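# Stand the clear bottle upright on the white plate

## Task

Put the clear bottle standing upright on the white plate, without disturbing anything else, and finish with neither gripper touching the case, the amber bottle or the clear bottle.

## Robot and tools

Robot: two arms, left_arm and right_arm, each with six revolute joints and a two-finger parallel gripper. The base of left_arm sits at about (+0.049, +0.333, +0.022) m in the scene frame, and the base of right_arm at about (-0.002, -0.321, +0.044) m. Both are turned only slightly about z. Scene frame: origin at table-top height, halfway between the nominal bases. +z points up, +x points out over the table, and left_arm is on the +y side. Image left and right do not match the arm names. A two-camera stand is fixed behind the arms.

Joint order inside each arm, always: waist, shoulder, elbow, wrist pitch, wrist yaw, wrist roll. Stated ranges in rad are: waist -2.880..2.880, shoulder 0.000..3.142, elbow 0.000..3.019, wrist pitch -1.693..1.571, wrist yaw -1.571..1.571, wrist roll -2.094..2.094. The real end stops can differ from these by up to 0.084 rad. A call is rejected if it asks for more than 0.084 rad beyond a stated end and also farther out than the joint's last reported angle. Targets past the real stop are clipped to it, and the result may then print "joint sent to its limit". If that line is absent, the joint may still be at its end.

Row format, used by every moving tool: one flat list of 14 numbers covering both arms. The first 7 belong to left_arm: its six absolute joint angles in radians, then its gripper opening. The last 7 are the same for right_arm. All 14 are needed even when only one arm moves. To keep an arm still, copy its current "Joint targets" values. To keep a gripper as it is, repeat its present command, because 0 is a real half-open command. Opening runs from -1 (closed) to +1 (fully open, pad gap 0.094 m). Between the two ends, the fingers are driven until grip_measured reads the number you sent. On a hard part, the pads reach full force about 0.05 below the reading at first contact, and about 0.11 below for small or round parts. To release, command well above grip_measured. For fragile items, close slowly using opening_speed.

execute_actions(actions, cameras): actions is a list of actions. Each action is a table of up to 15 rows, one row per 1/30 s step. A short table keeps its last row for the remaining steps. An empty list just returns state and images. Each step, the targets are limited to a fixed lead ahead of the measured angles, and a step that would move the gripper more than 110 mm is scaled back. Far targets therefore need several actions.

move(target, speed, blend, opening_speed, blocking, cameras): target is either one 14-number row or a list of up to 15 such rows, all absolute joint angles. All joints travel in sync along joint-space paths, so the hand traces curves. There is no collision avoidance against objects or the other arm. speed is the peak rad/s of the joint with the longest travel: 0.01 to 12.57, default 0.5, given as one value or one per target. blend (rad) rounds off intermediate targets. opening_speed is the rate of change of the opening per second, 0.2 or more. blocking=false returns after about 0.5 s while the motion continues, and a new move then takes over from it. The result adds a "move:" line. done means every joint is within 0.035 rad of its target. off_target means the arm stopped farther away than that. Other endings are moving, held and fault, and limits=held means some steps were withheld. None of these endings tells you whether anything was contacted. Faster moves strike harder, and aiming deeper past a contact presses harder.

wait(seconds 0..10): the robot keeps its last command while time passes. stop(): brakes the running move, and braking needs space. zoom_image(camera, region [x0,y0,x1,y1] px, at most 504x504): gives a closer crop of cam_head_left or cam_head_right from the latest images. read_manual(section="licences"): returns licence text only. finished_scene(scene): closes the current scene, cannot be undone, and the goal must still hold without the robot afterwards.

Results: end_effector_position (m) and quat_wxyz are given in that arm's own base frame. The position is the point between the finger pads, about 1 cm behind the fingertips. The fingers point along the gripper's +z and open along its y. Reported hand poses can be off by a few cm, more at long reach. Joint positions and Joint velocities list the six joints and then the pad gap in m. "within noise" means the arm is at rest. Joint targets shows the angles currently being commanded. Joint torques are in the same order, include gravity, carry offsets, and wrap at ±28 N m for joints 3 and 4. "joint command not followed" means the clearance check altered that arm's targets on some steps. Step readings list intermediate joint angles for execute_actions calls only.

Cameras: cam_head_left and cam_head_right, each 896x504, both fixed and calibrated in the scene frame, usually accurate to a few mm and degrees.

Avoid: dropping parts or letting go of them while they move, knocking objects off the table, hitting fixed or heavy items, pressing the two arms or grippers against each other (this includes closing one gripper on the other's fingers), and hard pushes. Holding a load or reaching out for long heats the motors. A MOTOR HOT line may appear, and at 100 °C the arm goes limp for 30 s or more. Loose objects may occasionally be nudged by outside disturbances.

Each tool is called after "Call:" as name(argument=value, ...), one argument or row to a line, values as JSON.

## Session

Call:
execute_actions(
  actions=[],
)

Scene clock: 0.00 s.
left_arm: end_effector_position=(+0.5926, +0.4912, +0.2001) grip_measured=+1.000 end_effector_quat_wxyz=(+0.296, -0.241, +0.920, -0.087) | right_arm: end_effector_position=(+0.5971, -0.0935, +0.1311) grip_measured=+1.000 end_effector_quat_wxyz=(+0.214, +0.238, +0.947, +0.032)
Joint positions: left_arm=[0.79 2.135 2.116 -1.093 0.445 0.173 0.094] | right_arm=[-0.162 1.717 1.343 -0.762 -0.027 0.337 0.094]
Joint velocities: within noise
Joint torques (N m): no reading
Motor temperatures (°C): left_arm=[20 23 21 21 19 20 19] | right_arm=[23 24 19 21 23 23 19]
Heat: left arm: hottest shoulder 23 °C; right arm: hottest shoulder 24 °C.
Joint targets: left_arm=[0.790 2.126 2.145 -1.089 0.445 0.173] | right_arm=[-0.162 1.707 1.372 -0.758 -0.027 0.337]
Tool commands: left_gripper/opening=+1.0 right_gripper/opening=+1.0

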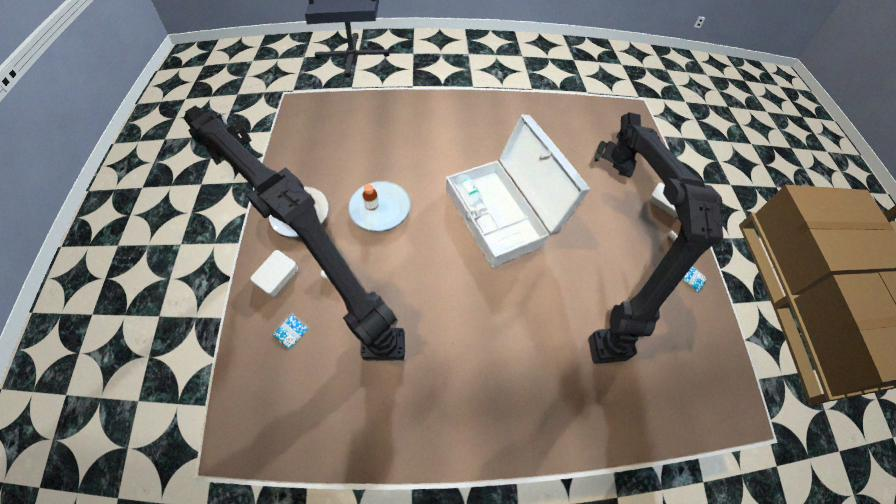

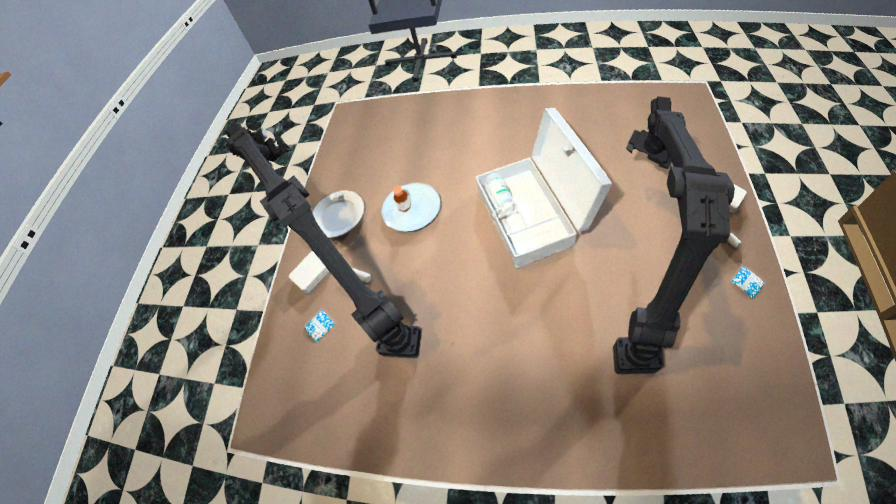

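Call:
zoom_image(
  camera="cam_head_left",
  region=[430, 100, 610, 280],
)

Call:
zoom_image(
  camera="cam_head_right",
  region=[450, 90, 630, 270],
)

Call:
zoom_image(
  camera="cam_head_left",
  region=[240, 150, 420, 330],
)

Call:
zoom_image(
  camera="cam_head_right",
  region=[280, 150, 460, 330],
)

Call:
zoom_image(
  camera="cam_head_left",
  region=[580, 100, 760, 280],
)

Call:
zoom_image(
  camera="cam_head_right",
  region=[640, 160, 780, 300],
)

Scaled by 2.800.

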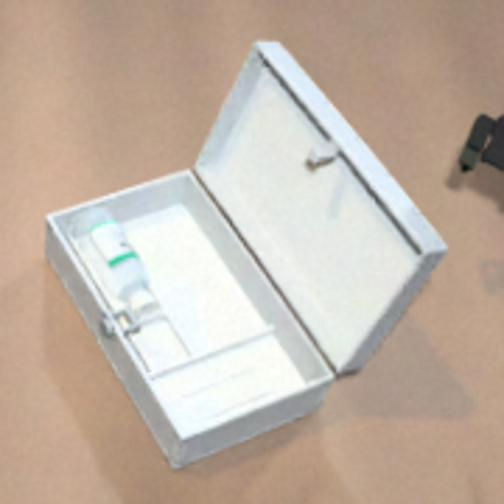

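Scaled by 2.800.

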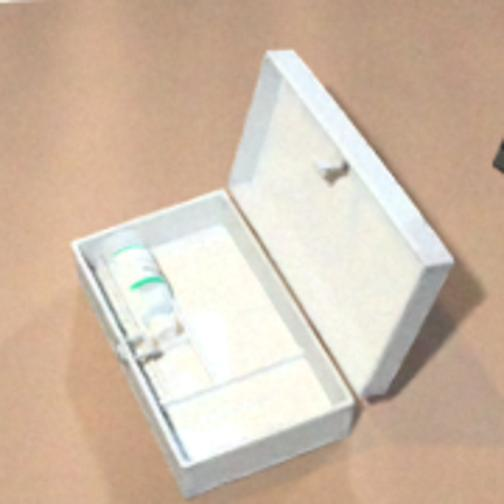

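Scaled by 2.800.

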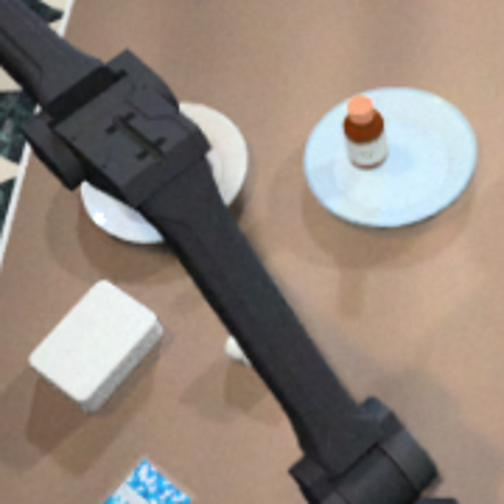

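Scaled by 2.800.

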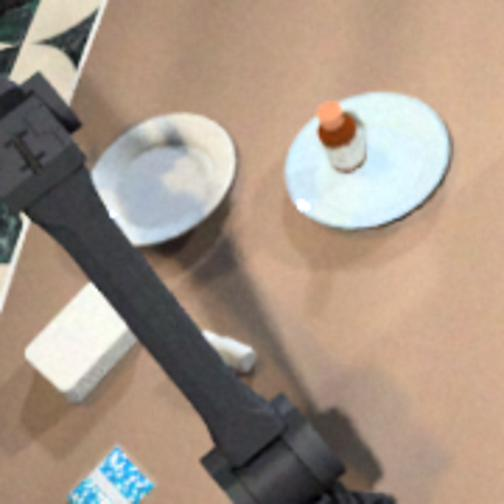

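Scaled by 2.800.

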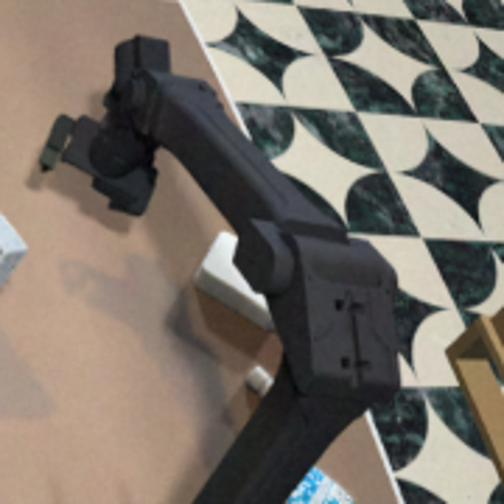

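Scaled by 3.600.

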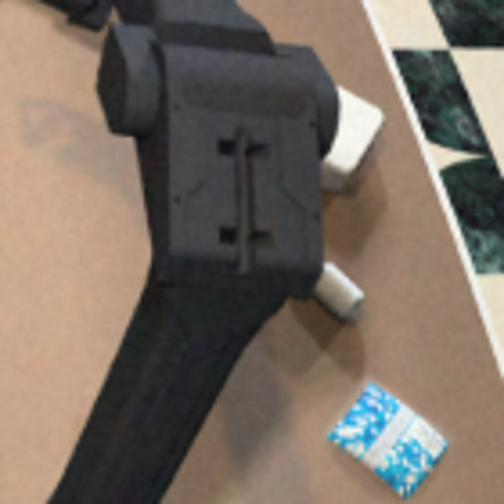

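Call:
zoom_image(
  camera="cam_head_left",
  region=[440, 160, 520, 240],
)

Call:
zoom_image(
  camera="cam_head_right",
  region=[470, 160, 550, 240],
)

Call:
zoom_image(
  camera="cam_head_right",
  region=[300, 170, 380, 250],
)

Scaled by 6.300.

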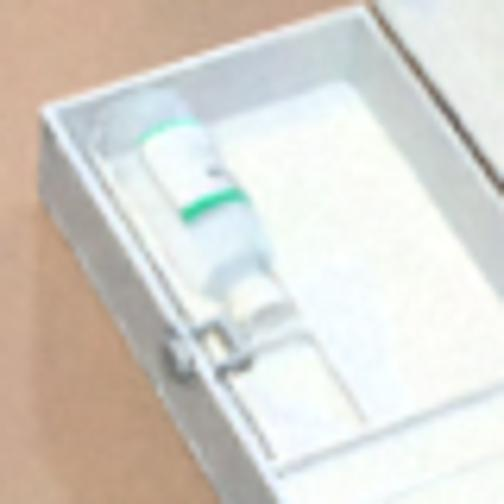

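Scaled by 6.300.

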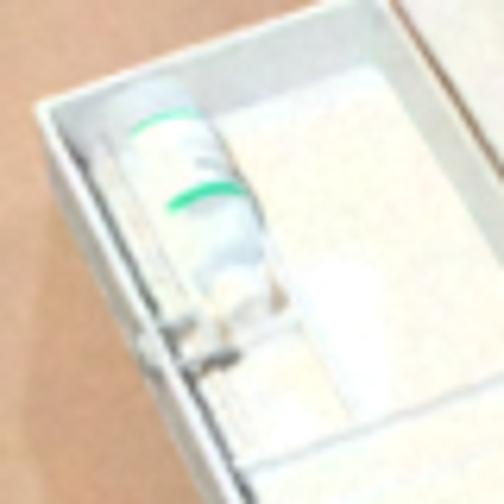

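Scaled by 6.300.

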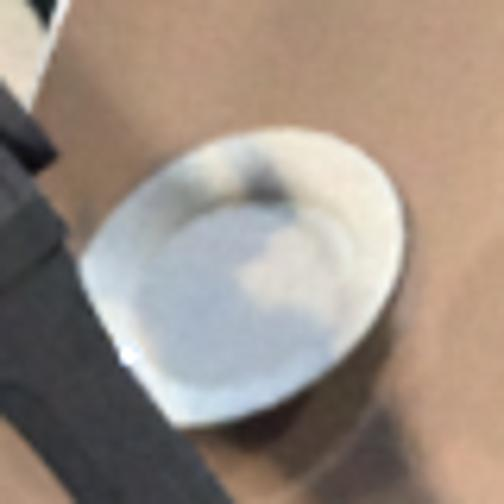

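Call:
move(
  target=[-0.518,1.817,1.67,-1.424,0,2.09,1,-0.162,1.707,1.372,-0.758,-0.027,0.337,1],
  speed=0.9,
)

Call:
zoom_image(
  camera="cam_head_left",
  region=[420, 120, 560, 260],
)

Call:
zoom_image(
  camera="cam_head_right",
  region=[450, 120, 590, 260],
)

Call:
zoom_image(
  camera="cam_head_left",
  region=[240, 170, 360, 290],
)

Call:
zoom_image(
  camera="cam_head_right",
  region=[280, 170, 400, 290],
)

Scene clock: 226.53 s.
left_arm: end_effector_position=(+0.4872, -0.2840, +0.1644) grip_measured=+1.000 end_effector_quat_wxyz=(-0.004, +0.965, +0.264, -0.006) | right_arm: end_effector_position=(+0.5971, -0.0935, +0.1311) grip_measured=+1.000 end_effector_quat_wxyz=(+0.214, +0.238, +0.947, +0.032)
Joint positions: left_arm=[-0.526 1.848 1.68 -1.416 0.004 2.082 0.094] | right_arm=[-0.162 1.717 1.343 -0.762 -0.027 0.337 0.094]
Joint velocities: within noise
Joint torques (N m): left_arm=[-0.79 -19.43 7.57 -0.1 -0.09 0.19] | right_arm=[1.32 -13.39 9.96 1.72 -0.08 -0.03]
Motor temperatures (°C): left_arm=[19 35 29 21 19 20 19] | right_arm=[21 28 29 21 21 22 19]
Heat: left arm: hottest shoulder 35 °C; right arm: hottest elbow 29 °C.
Joint targets: left_arm=[-0.518 1.817 1.670 -1.424 0.000 2.090] | right_arm=[-0.162 1.707 1.372 -0.758 -0.027 0.337]
move: done

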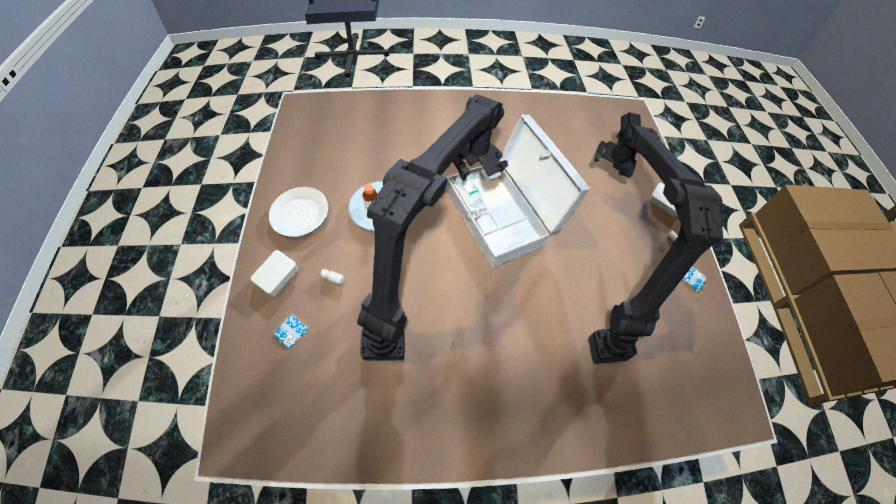

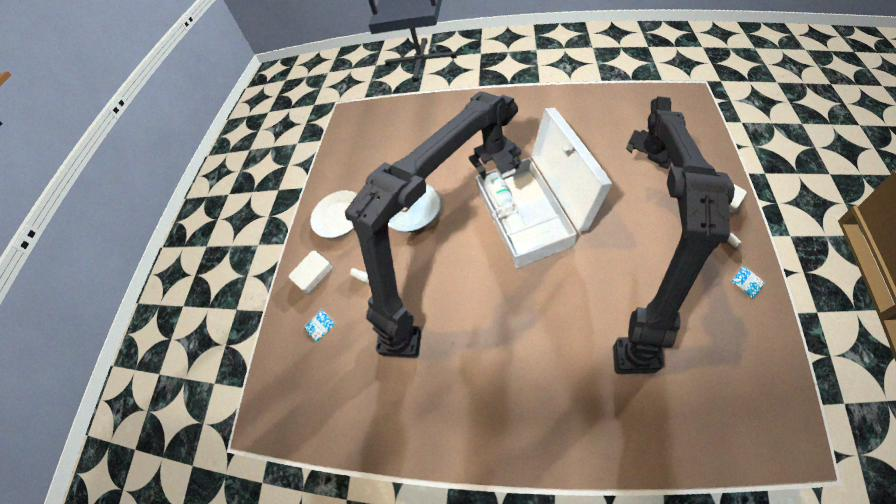

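Scaled by 3.600.

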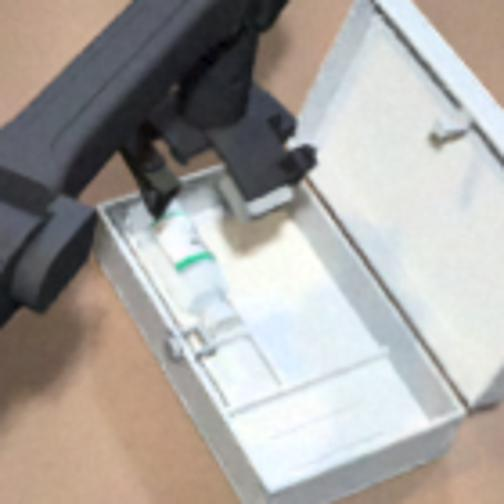

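Scaled by 3.600.

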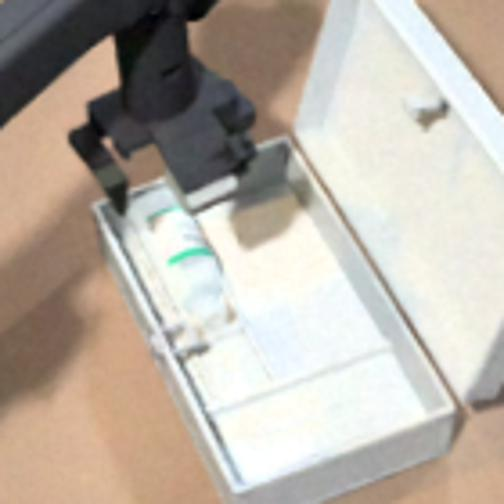

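Scaled by 4.200.

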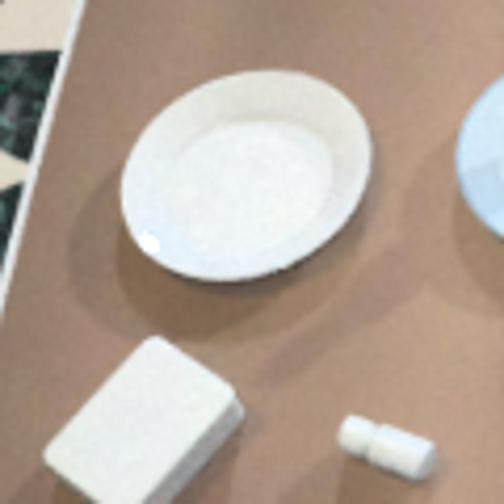

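Scaled by 4.200.

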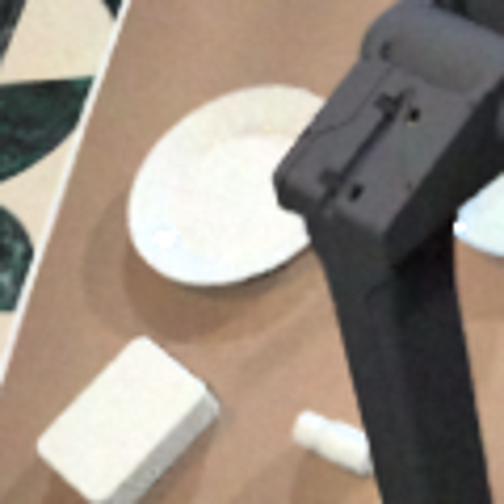

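Call:
move(
  target=[-0.503,1.978,1.736,-1.316,0,2.15,1,-0.162,1.707,1.372,-0.758,-0.027,0.337,1],
  speed=0.5,
)

Call:
zoom_image(
  camera="cam_head_left",
  region=[440, 140, 540, 240],
)

Call:
zoom_image(
  camera="cam_head_right",
  region=[460, 140, 560, 240],
)

Scene clock: 277.53 s.
left_arm: end_effector_position=(+0.5092, -0.2919, +0.0865) grip_measured=+1.000 end_effector_quat_wxyz=(-0.020, +0.966, +0.259, -0.022) | right_arm: end_effector_position=(+0.5971, -0.0935, +0.1311) grip_measured=+1.000 end_effector_quat_wxyz=(+0.214, +0.238, +0.947, +0.032)
Joint positions: left_arm=[-0.519 1.988 1.682 -1.324 0.004 2.1 0.094] | right_arm=[-0.162 1.717 1.343 -0.762 -0.027 0.337 0.094]
Joint velocities: within noise
Joint torques (N m): left_arm=[-0.21 -19.84 12.75 0.36 -0.08 0.18] | right_arm=[1.2 -12.75 9.91 1.63 -0.14 -0.04]
Motor temperatures (°C): left_arm=[19 31 27 21 18 20 19] | right_arm=[21 28 29 21 21 22 19]
Heat: left arm: hottest shoulder 31 °C; right arm: hottest elbow 29 °C.
Joint targets: left_arm=[-0.503 1.978 1.736 -1.316 0.000 2.107] | right_arm=[-0.162 1.707 1.372 -0.758 -0.027 0.337]
joint sent to its limit (left arm) — the wrist roll, upper limit.
move: off_target (left_arm); left_arm: the elbow is farthest, 0.054 rad from its target

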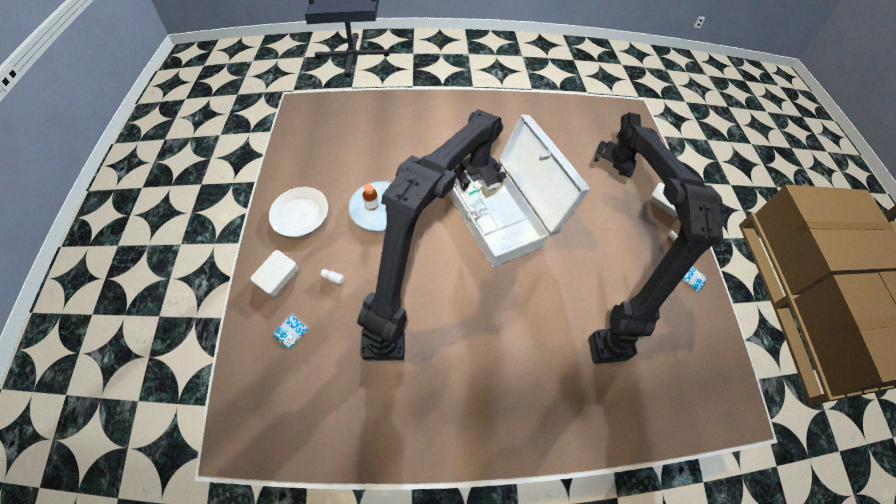

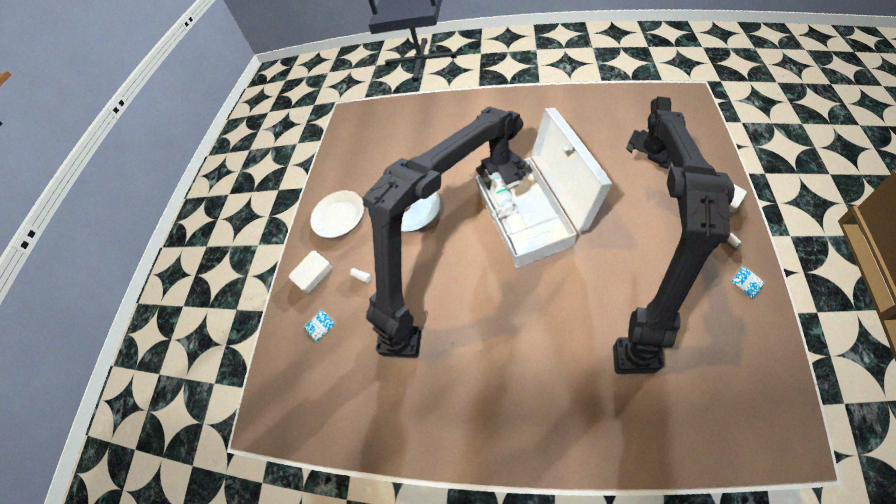

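Scaled by 5.040.

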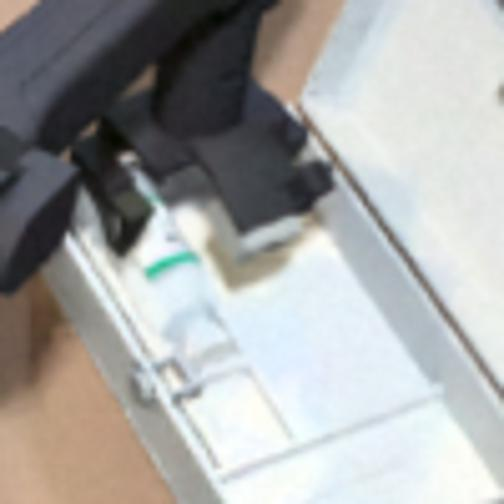

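Scaled by 5.040.

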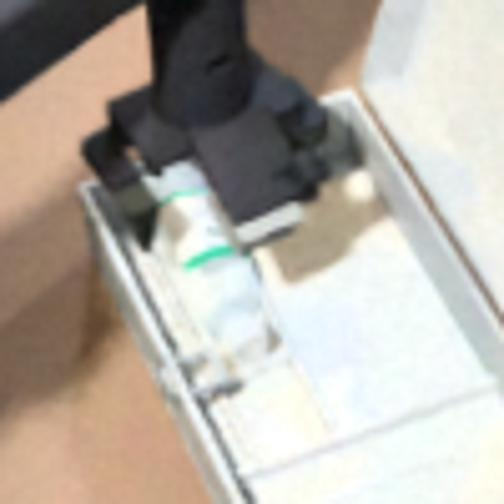

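Call:
move(
  target=[-0.481,2.04,1.71,-1.185,0,2.107,0.49,-0.162,1.707,1.372,-0.758,-0.027,0.337,1],
  speed=0.2,
)

Call:
zoom_image(
  camera="cam_head_left",
  region=[440, 140, 540, 240],
)

Call:
zoom_image(
  camera="cam_head_right",
  region=[460, 140, 560, 240],
)

Scene clock: 308.50 s.
left_arm: end_effector_position=(+0.5419, -0.2945, +0.0632) grip_measured=+0.493 end_effector_quat_wxyz=(+0.012, +0.963, +0.269, +0.010) | right_arm: end_effector_position=(+0.5971, -0.0935, +0.1311) grip_measured=+1.000 end_effector_quat_wxyz=(+0.214, +0.238, +0.947, +0.032)
Joint positions: left_arm=[-0.496 2.027 1.682 -1.195 0.004 2.1 0.07] | right_arm=[-0.162 1.717 1.343 -0.762 -0.027 0.337 0.094]
Joint velocities: within noise
Joint torques (N m): left_arm=[-0.26 -18.26 10.39 0.58 -0.06 0.18] | right_arm=[1.38 -14.39 9.73 1.57 -0.13 -0.06]
Motor temperatures (°C): left_arm=[19 31 31 21 18 20 19] | right_arm=[21 28 29 21 21 22 19]
Heat: left arm: hottest shoulder 31 °C; right arm: hottest elbow 29 °C.
Joint targets: left_arm=[-0.481 2.040 1.710 -1.185 0.000 2.107] | right_arm=[-0.162 1.707 1.372 -0.758 -0.027 0.337]
move: done

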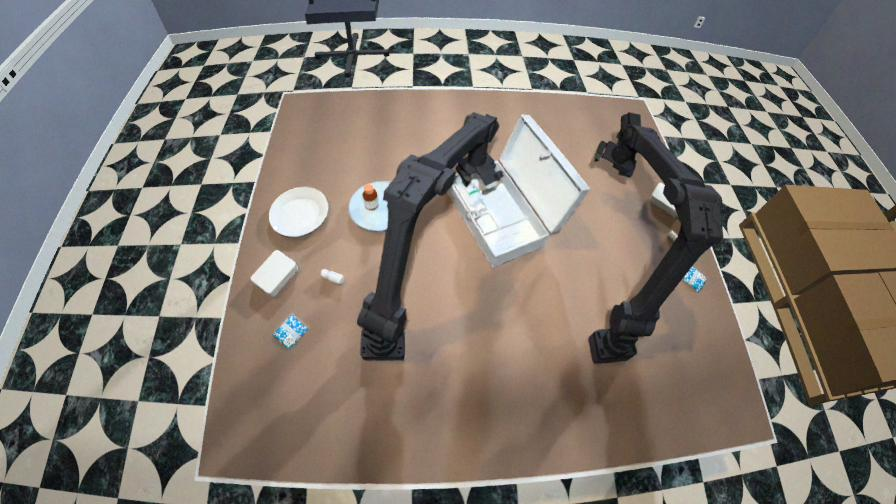

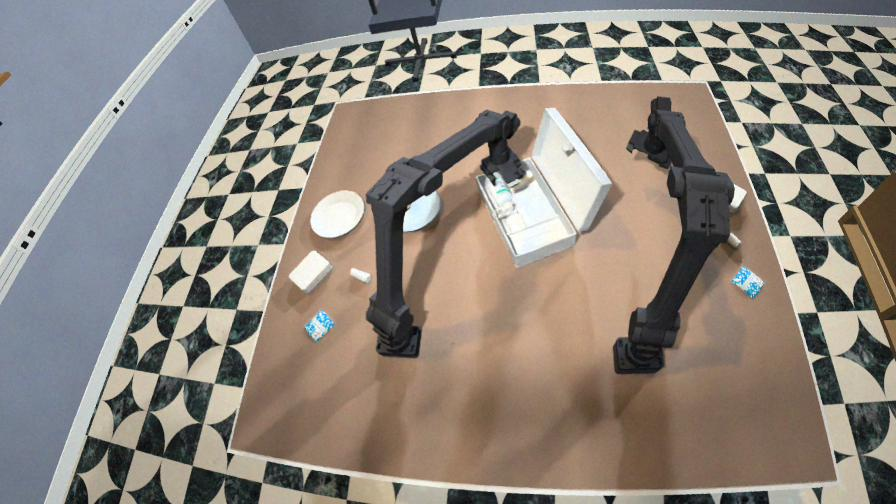

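Scaled by 5.040.

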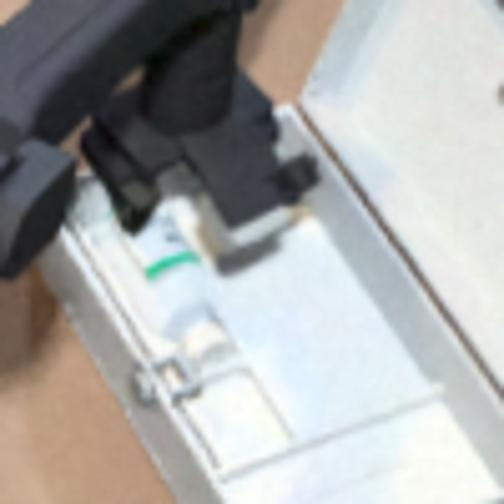

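Scaled by 5.040.

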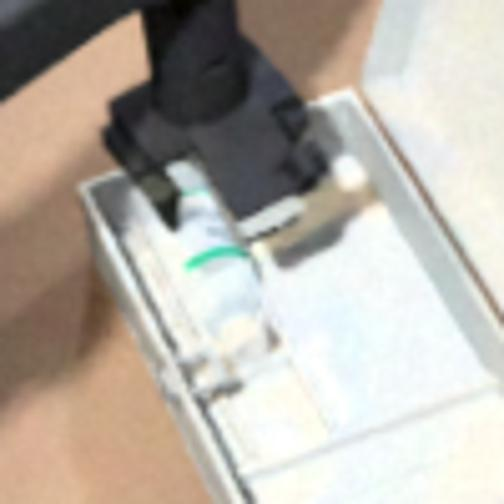

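Call:
move(
  target=[-0.475,2.084,1.67,-1.13,0,2.107,0.49,-0.162,1.707,1.372,-0.758,-0.027,0.337,1],
  speed=0.12,
)

Call:
zoom_image(
  camera="cam_head_left",
  region=[450, 150, 530, 230],
)

Call:
zoom_image(
  camera="cam_head_right",
  region=[470, 150, 550, 230],
)

Scene clock: 334.20 s.
left_arm: end_effector_position=(+0.5486, -0.2962, +0.0594) grip_measured=+0.493 end_effector_quat_wxyz=(+0.019, +0.962, +0.270, +0.018) | right_arm: end_effector_position=(+0.5971, -0.0935, +0.1311) grip_measured=+1.000 end_effector_quat_wxyz=(+0.214, +0.238, +0.947, +0.032)
Joint positions: left_arm=[-0.493 2.034 1.682 -1.166 0.003 2.1 0.07] | right_arm=[-0.162 1.717 1.343 -0.762 -0.027 0.337 0.094]
Joint velocities: within noise
Joint torques (N m): left_arm=[0.15 -15.38 7.15 1.47 -0.03 0.17] | right_arm=[2.02 -13.86 9.63 1.47 -0.09 -0.11]
Motor temperatures (°C): left_arm=[19 32 31 21 18 20 19] | right_arm=[21 28 30 21 21 22 19]
Heat: left arm: hottest shoulder 32 °C; right arm: hottest elbow 30 °C.
Joint targets: left_arm=[-0.475 2.084 1.670 -1.130 0.000 2.107] | right_arm=[-0.162 1.707 1.372 -0.758 -0.027 0.337]
move: off_target (left_arm); left_arm: the shoulder is farthest, 0.050 rad from its target

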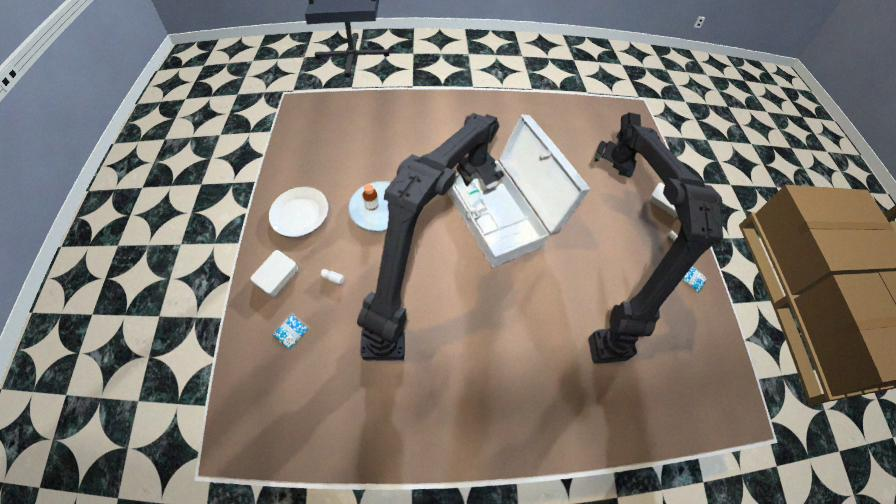

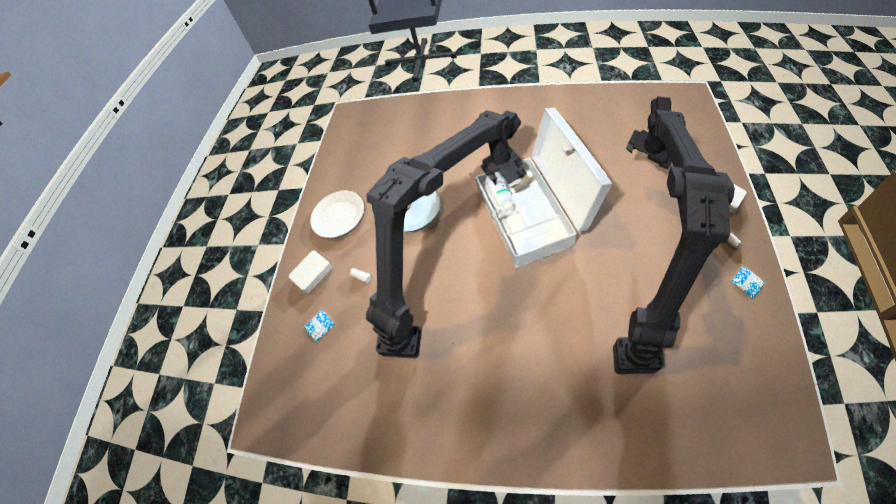

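Scaled by 6.300.

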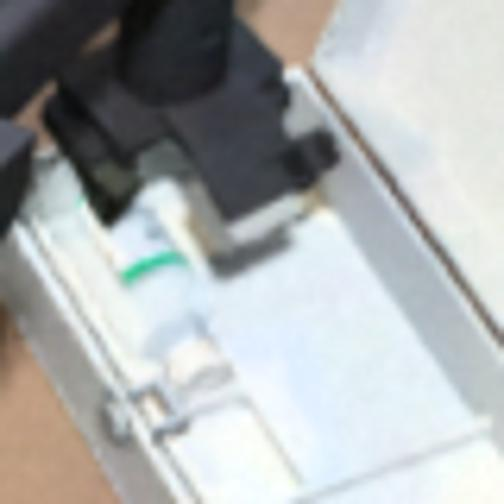

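Scaled by 6.300.

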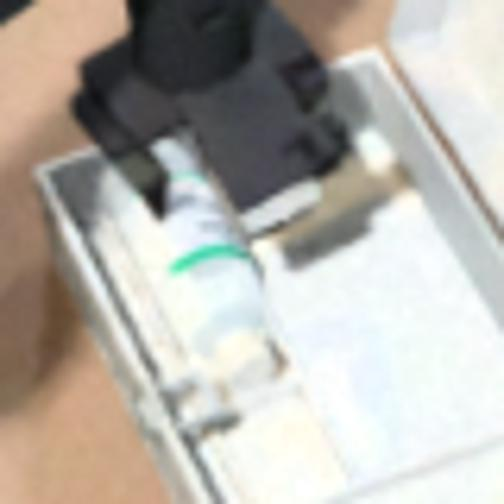

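Call:
move(
  target=[
    [-0.475,2.0,1.69,-1.15,0,2.107,0.8,-0.162,1.707,1.372,-0.758,-0.027,0.337,1],
    [-0.46,2.0,1.69,-1.15,0,2.107,0.8,-0.162,1.707,1.372,-0.758,-0.027,0.337,1],
    [-0.46,2.084,1.66,-1.13,0,2.107,0.8,-0.162,1.707,1.372,-0.758,-0.027,0.337,1],
  ],
  speed=0.12,
)

Call:
zoom_image(
  camera="cam_head_left",
  region=[450, 150, 530, 230],
)

Call:
zoom_image(
  camera="cam_head_right",
  region=[470, 150, 550, 230],
)

Scene clock: 371.77 s.
left_arm: end_effector_position=(+0.5536, -0.2823, +0.0337) grip_measured=+0.797 end_effector_quat_wxyz=(+0.010, +0.960, +0.281, +0.011) | right_arm: end_effector_position=(+0.5971, -0.0935, +0.1311) grip_measured=+1.000 end_effector_quat_wxyz=(+0.214, +0.238, +0.947, +0.032)
Joint positions: left_arm=[-0.471 2.069 1.668 -1.14 -0.001 2.101 0.084] | right_arm=[-0.162 1.717 1.343 -0.762 -0.027 0.337 0.094]
Joint velocities: within noise
Joint torques (N m): left_arm=[-0.62 -18.08 7.3 0.57 0.08 0.18] | right_arm=[0.85 -12.98 9.85 1.77 -0.14 -0.12]
Motor temperatures (°C): left_arm=[19 29 28 21 18 20 19] | right_arm=[21 28 30 21 21 22 19]
Heat: left arm: hottest shoulder 29 °C; right arm: hottest elbow 30 °C.
Joint targets: left_arm=[-0.460 2.084 1.660 -1.130 0.000 2.107] | right_arm=[-0.162 1.707 1.372 -0.758 -0.027 0.337]
move: done

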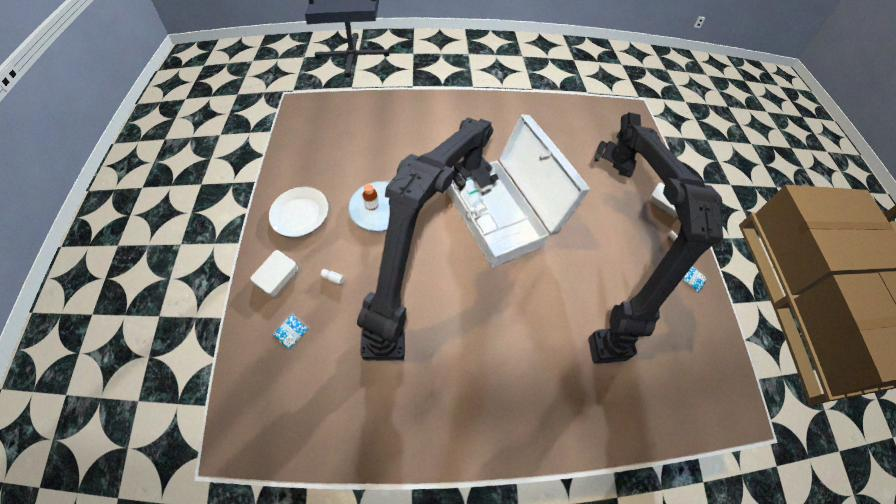

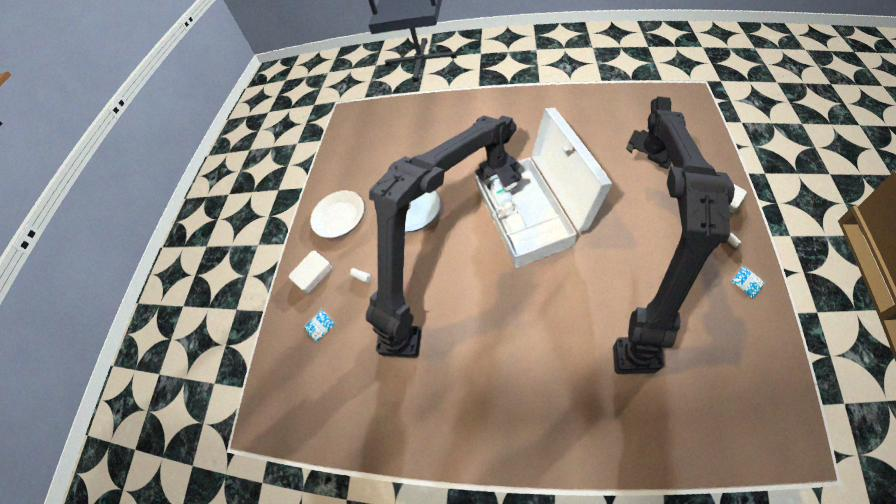

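Scaled by 6.300.

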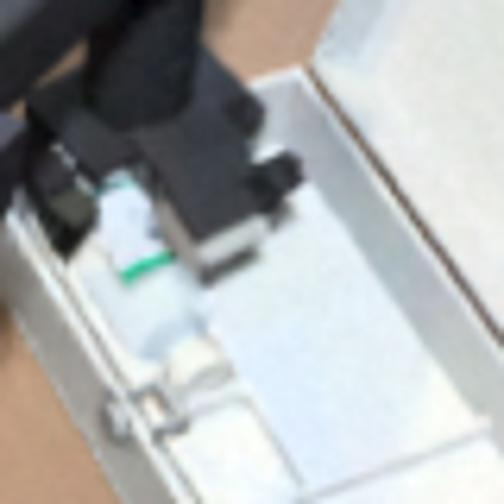

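Scaled by 6.300.

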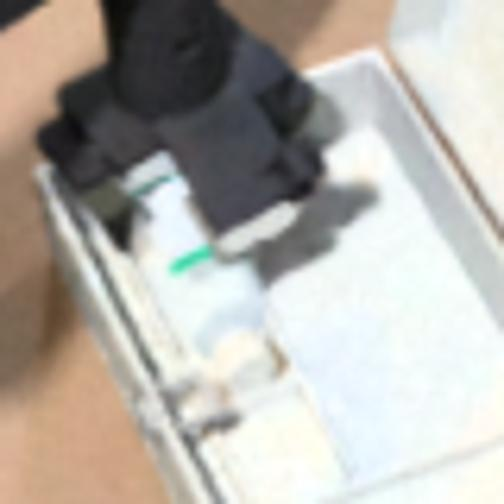

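Call:
move(
  target=[
    [-0.46,2.095,1.63,-1.125,0,2.107,0.8,-0.162,1.707,1.372,-0.758,-0.027,0.337,1],
    [-0.46,2.095,1.63,-1.125,0,2.107,-0.1,-0.162,1.707,1.372,-0.758,-0.027,0.337,1],
  ],
  speed=0.12,
  opening_speed=0.4,
)

Call:
zoom_image(
  camera="cam_head_left",
  region=[450, 150, 530, 230],
)

Call:
zoom_image(
  camera="cam_head_right",
  region=[470, 150, 550, 230],
)

Scene clock: 391.50 s.
left_arm: end_effector_position=(+0.5430, -0.2739, +0.0174) grip_measured=+0.265 end_effector_quat_wxyz=(-0.003, +0.960, +0.280, -0.001) | right_arm: end_effector_position=(+0.5971, -0.0935, +0.1311) grip_measured=+1.000 end_effector_quat_wxyz=(+0.214, +0.238, +0.947, +0.032)
Joint positions: left_arm=[-0.467 2.076 1.633 -1.134 -0.002 2.107 0.059] | right_arm=[-0.162 1.717 1.343 -0.762 -0.027 0.337 0.094]
Joint velocities: within noise
Joint torques (N m): left_arm=[-0.91 -17.61 7.54 0.55 0.13 0.11] | right_arm=[1.44 -14.15 9.77 1.62 -0.1 -0.07]
Motor temperatures (°C): left_arm=[19 30 27 21 18 20 19] | right_arm=[21 28 30 21 21 22 19]
Heat: left arm: hottest shoulder 30 °C; right arm: hottest elbow 30 °C.
Joint targets: left_arm=[-0.460 2.095 1.630 -1.125 0.000 2.107] | right_arm=[-0.162 1.707 1.372 -0.758 -0.027 0.337]
move: done

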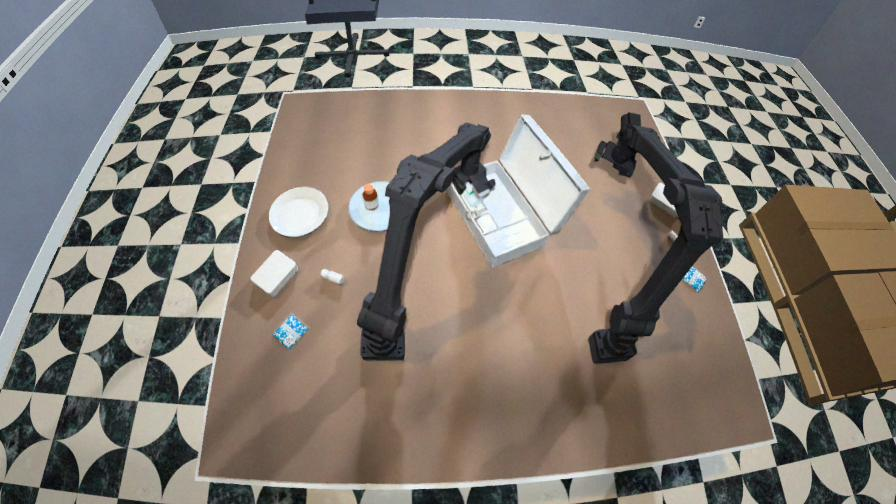

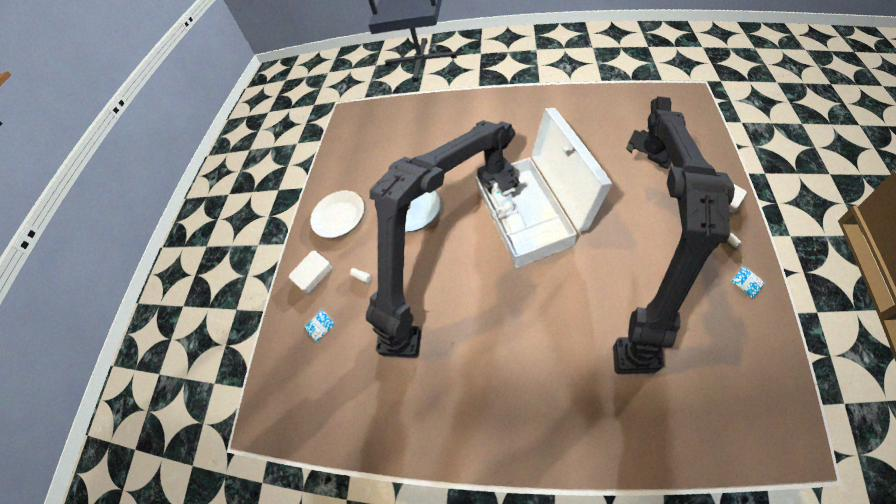

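Scaled by 6.300.

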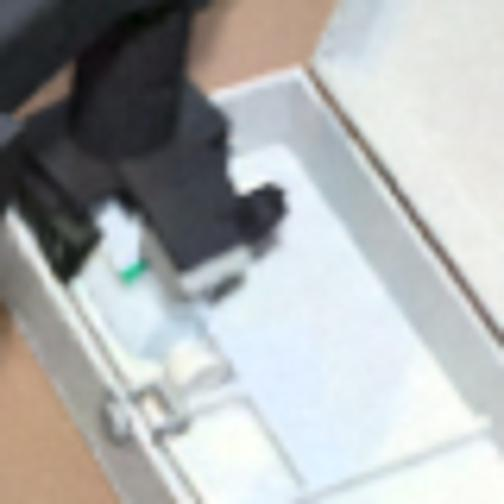

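Scaled by 6.300.

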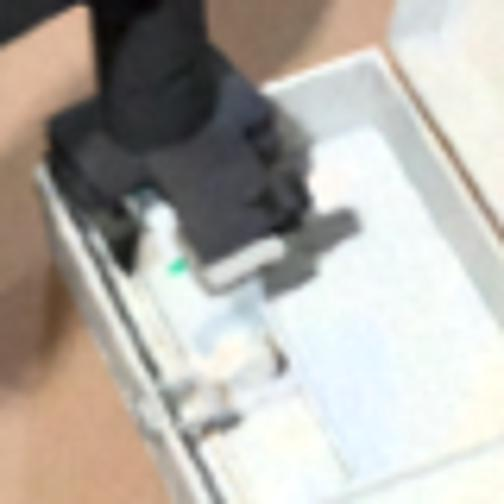

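Call:
move(
  target=[
    [-0.46,2.02,1.8,-1.37,0,2.107,-0.1,-0.162,1.707,1.372,-0.758,-0.027,0.337,1],
    [-0.46,1.935,2.0,-1.62,0,2.107,-0.1,-0.162,1.707,1.372,-0.758,-0.027,0.337,1],
  ],
  speed=0.3,
  blend=0.05,
)

Call:
zoom_image(
  camera="cam_head_left",
  region=[420, 90, 560, 230],
)

Call:
zoom_image(
  camera="cam_head_right",
  region=[450, 90, 590, 230],
)

Scene clock: 411.27 s.
left_arm: end_effector_position=(+0.5305, -0.2678, +0.1862) grip_measured=+0.169 end_effector_quat_wxyz=(-0.030, +0.959, +0.280, -0.031) | right_arm: end_effector_position=(+0.5971, -0.0935, +0.1311) grip_measured=+1.000 end_effector_quat_wxyz=(+0.214, +0.238, +0.947, +0.032)
Joint positions: left_arm=[-0.467 1.978 1.93 -1.61 -0.001 2.106 0.055] | right_arm=[-0.162 1.717 1.343 -0.762 -0.027 0.337 0.094]
Joint velocities: within noise
Joint torques (N m): left_arm=[-0.73 -21.71 14.15 -0.38 0.13 0.13] | right_arm=[1.49 -13.45 9.85 1.7 -0.13 -0.1]
Motor temperatures (°C): left_arm=[19 29 27 21 18 20 20] | right_arm=[21 28 30 21 21 22 19]
Heat: left arm: hottest shoulder 29 °C; right arm: hottest elbow 30 °C.
Joint targets: left_arm=[-0.460 1.935 2.000 -1.620 0.000 2.107] | right_arm=[-0.162 1.707 1.372 -0.758 -0.027 0.337]
move: off_target (left_arm); left_arm: the elbow is farthest, 0.070 rad from its target

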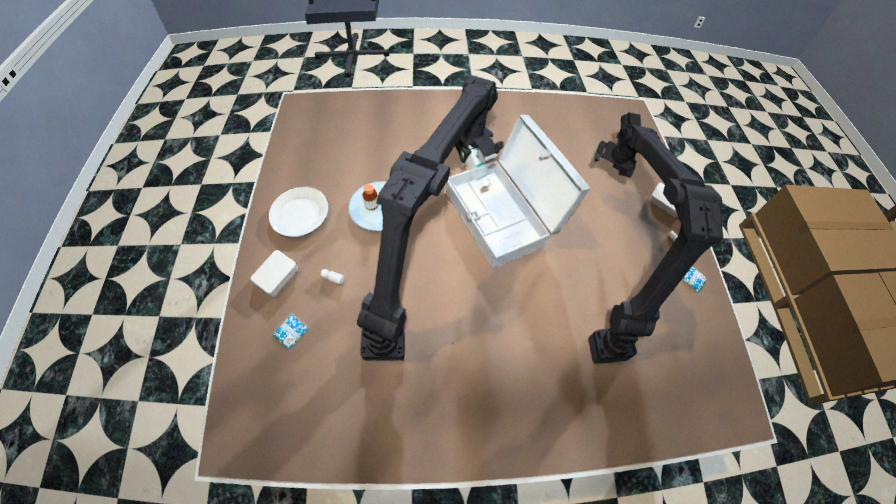

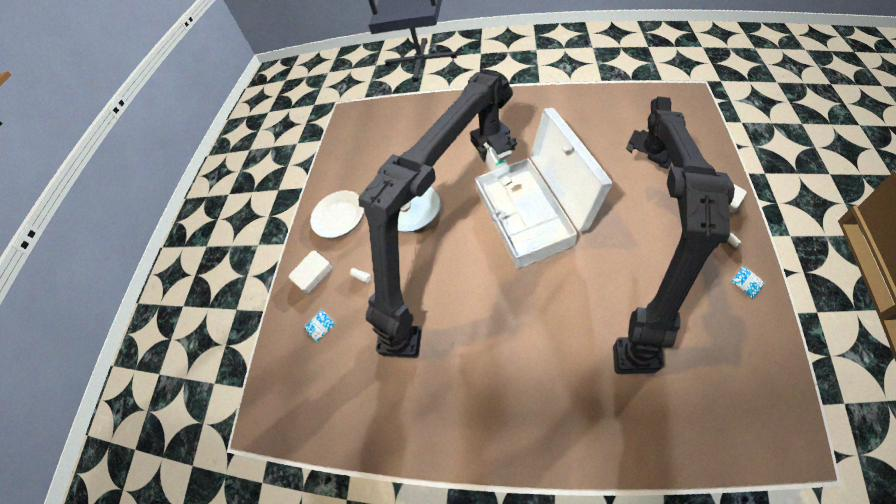

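Scaled by 3.600.

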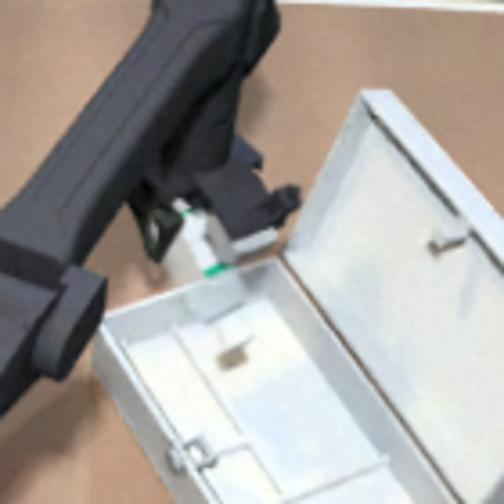

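Scaled by 3.600.

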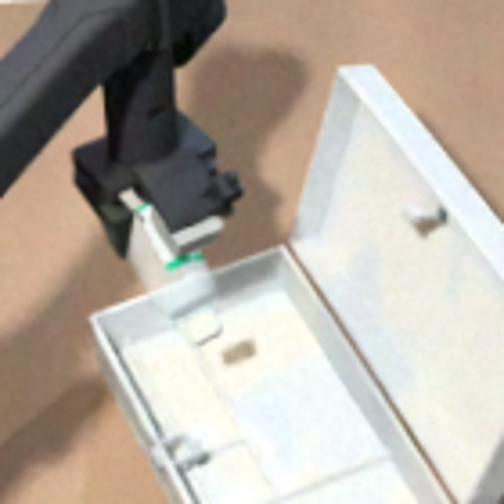

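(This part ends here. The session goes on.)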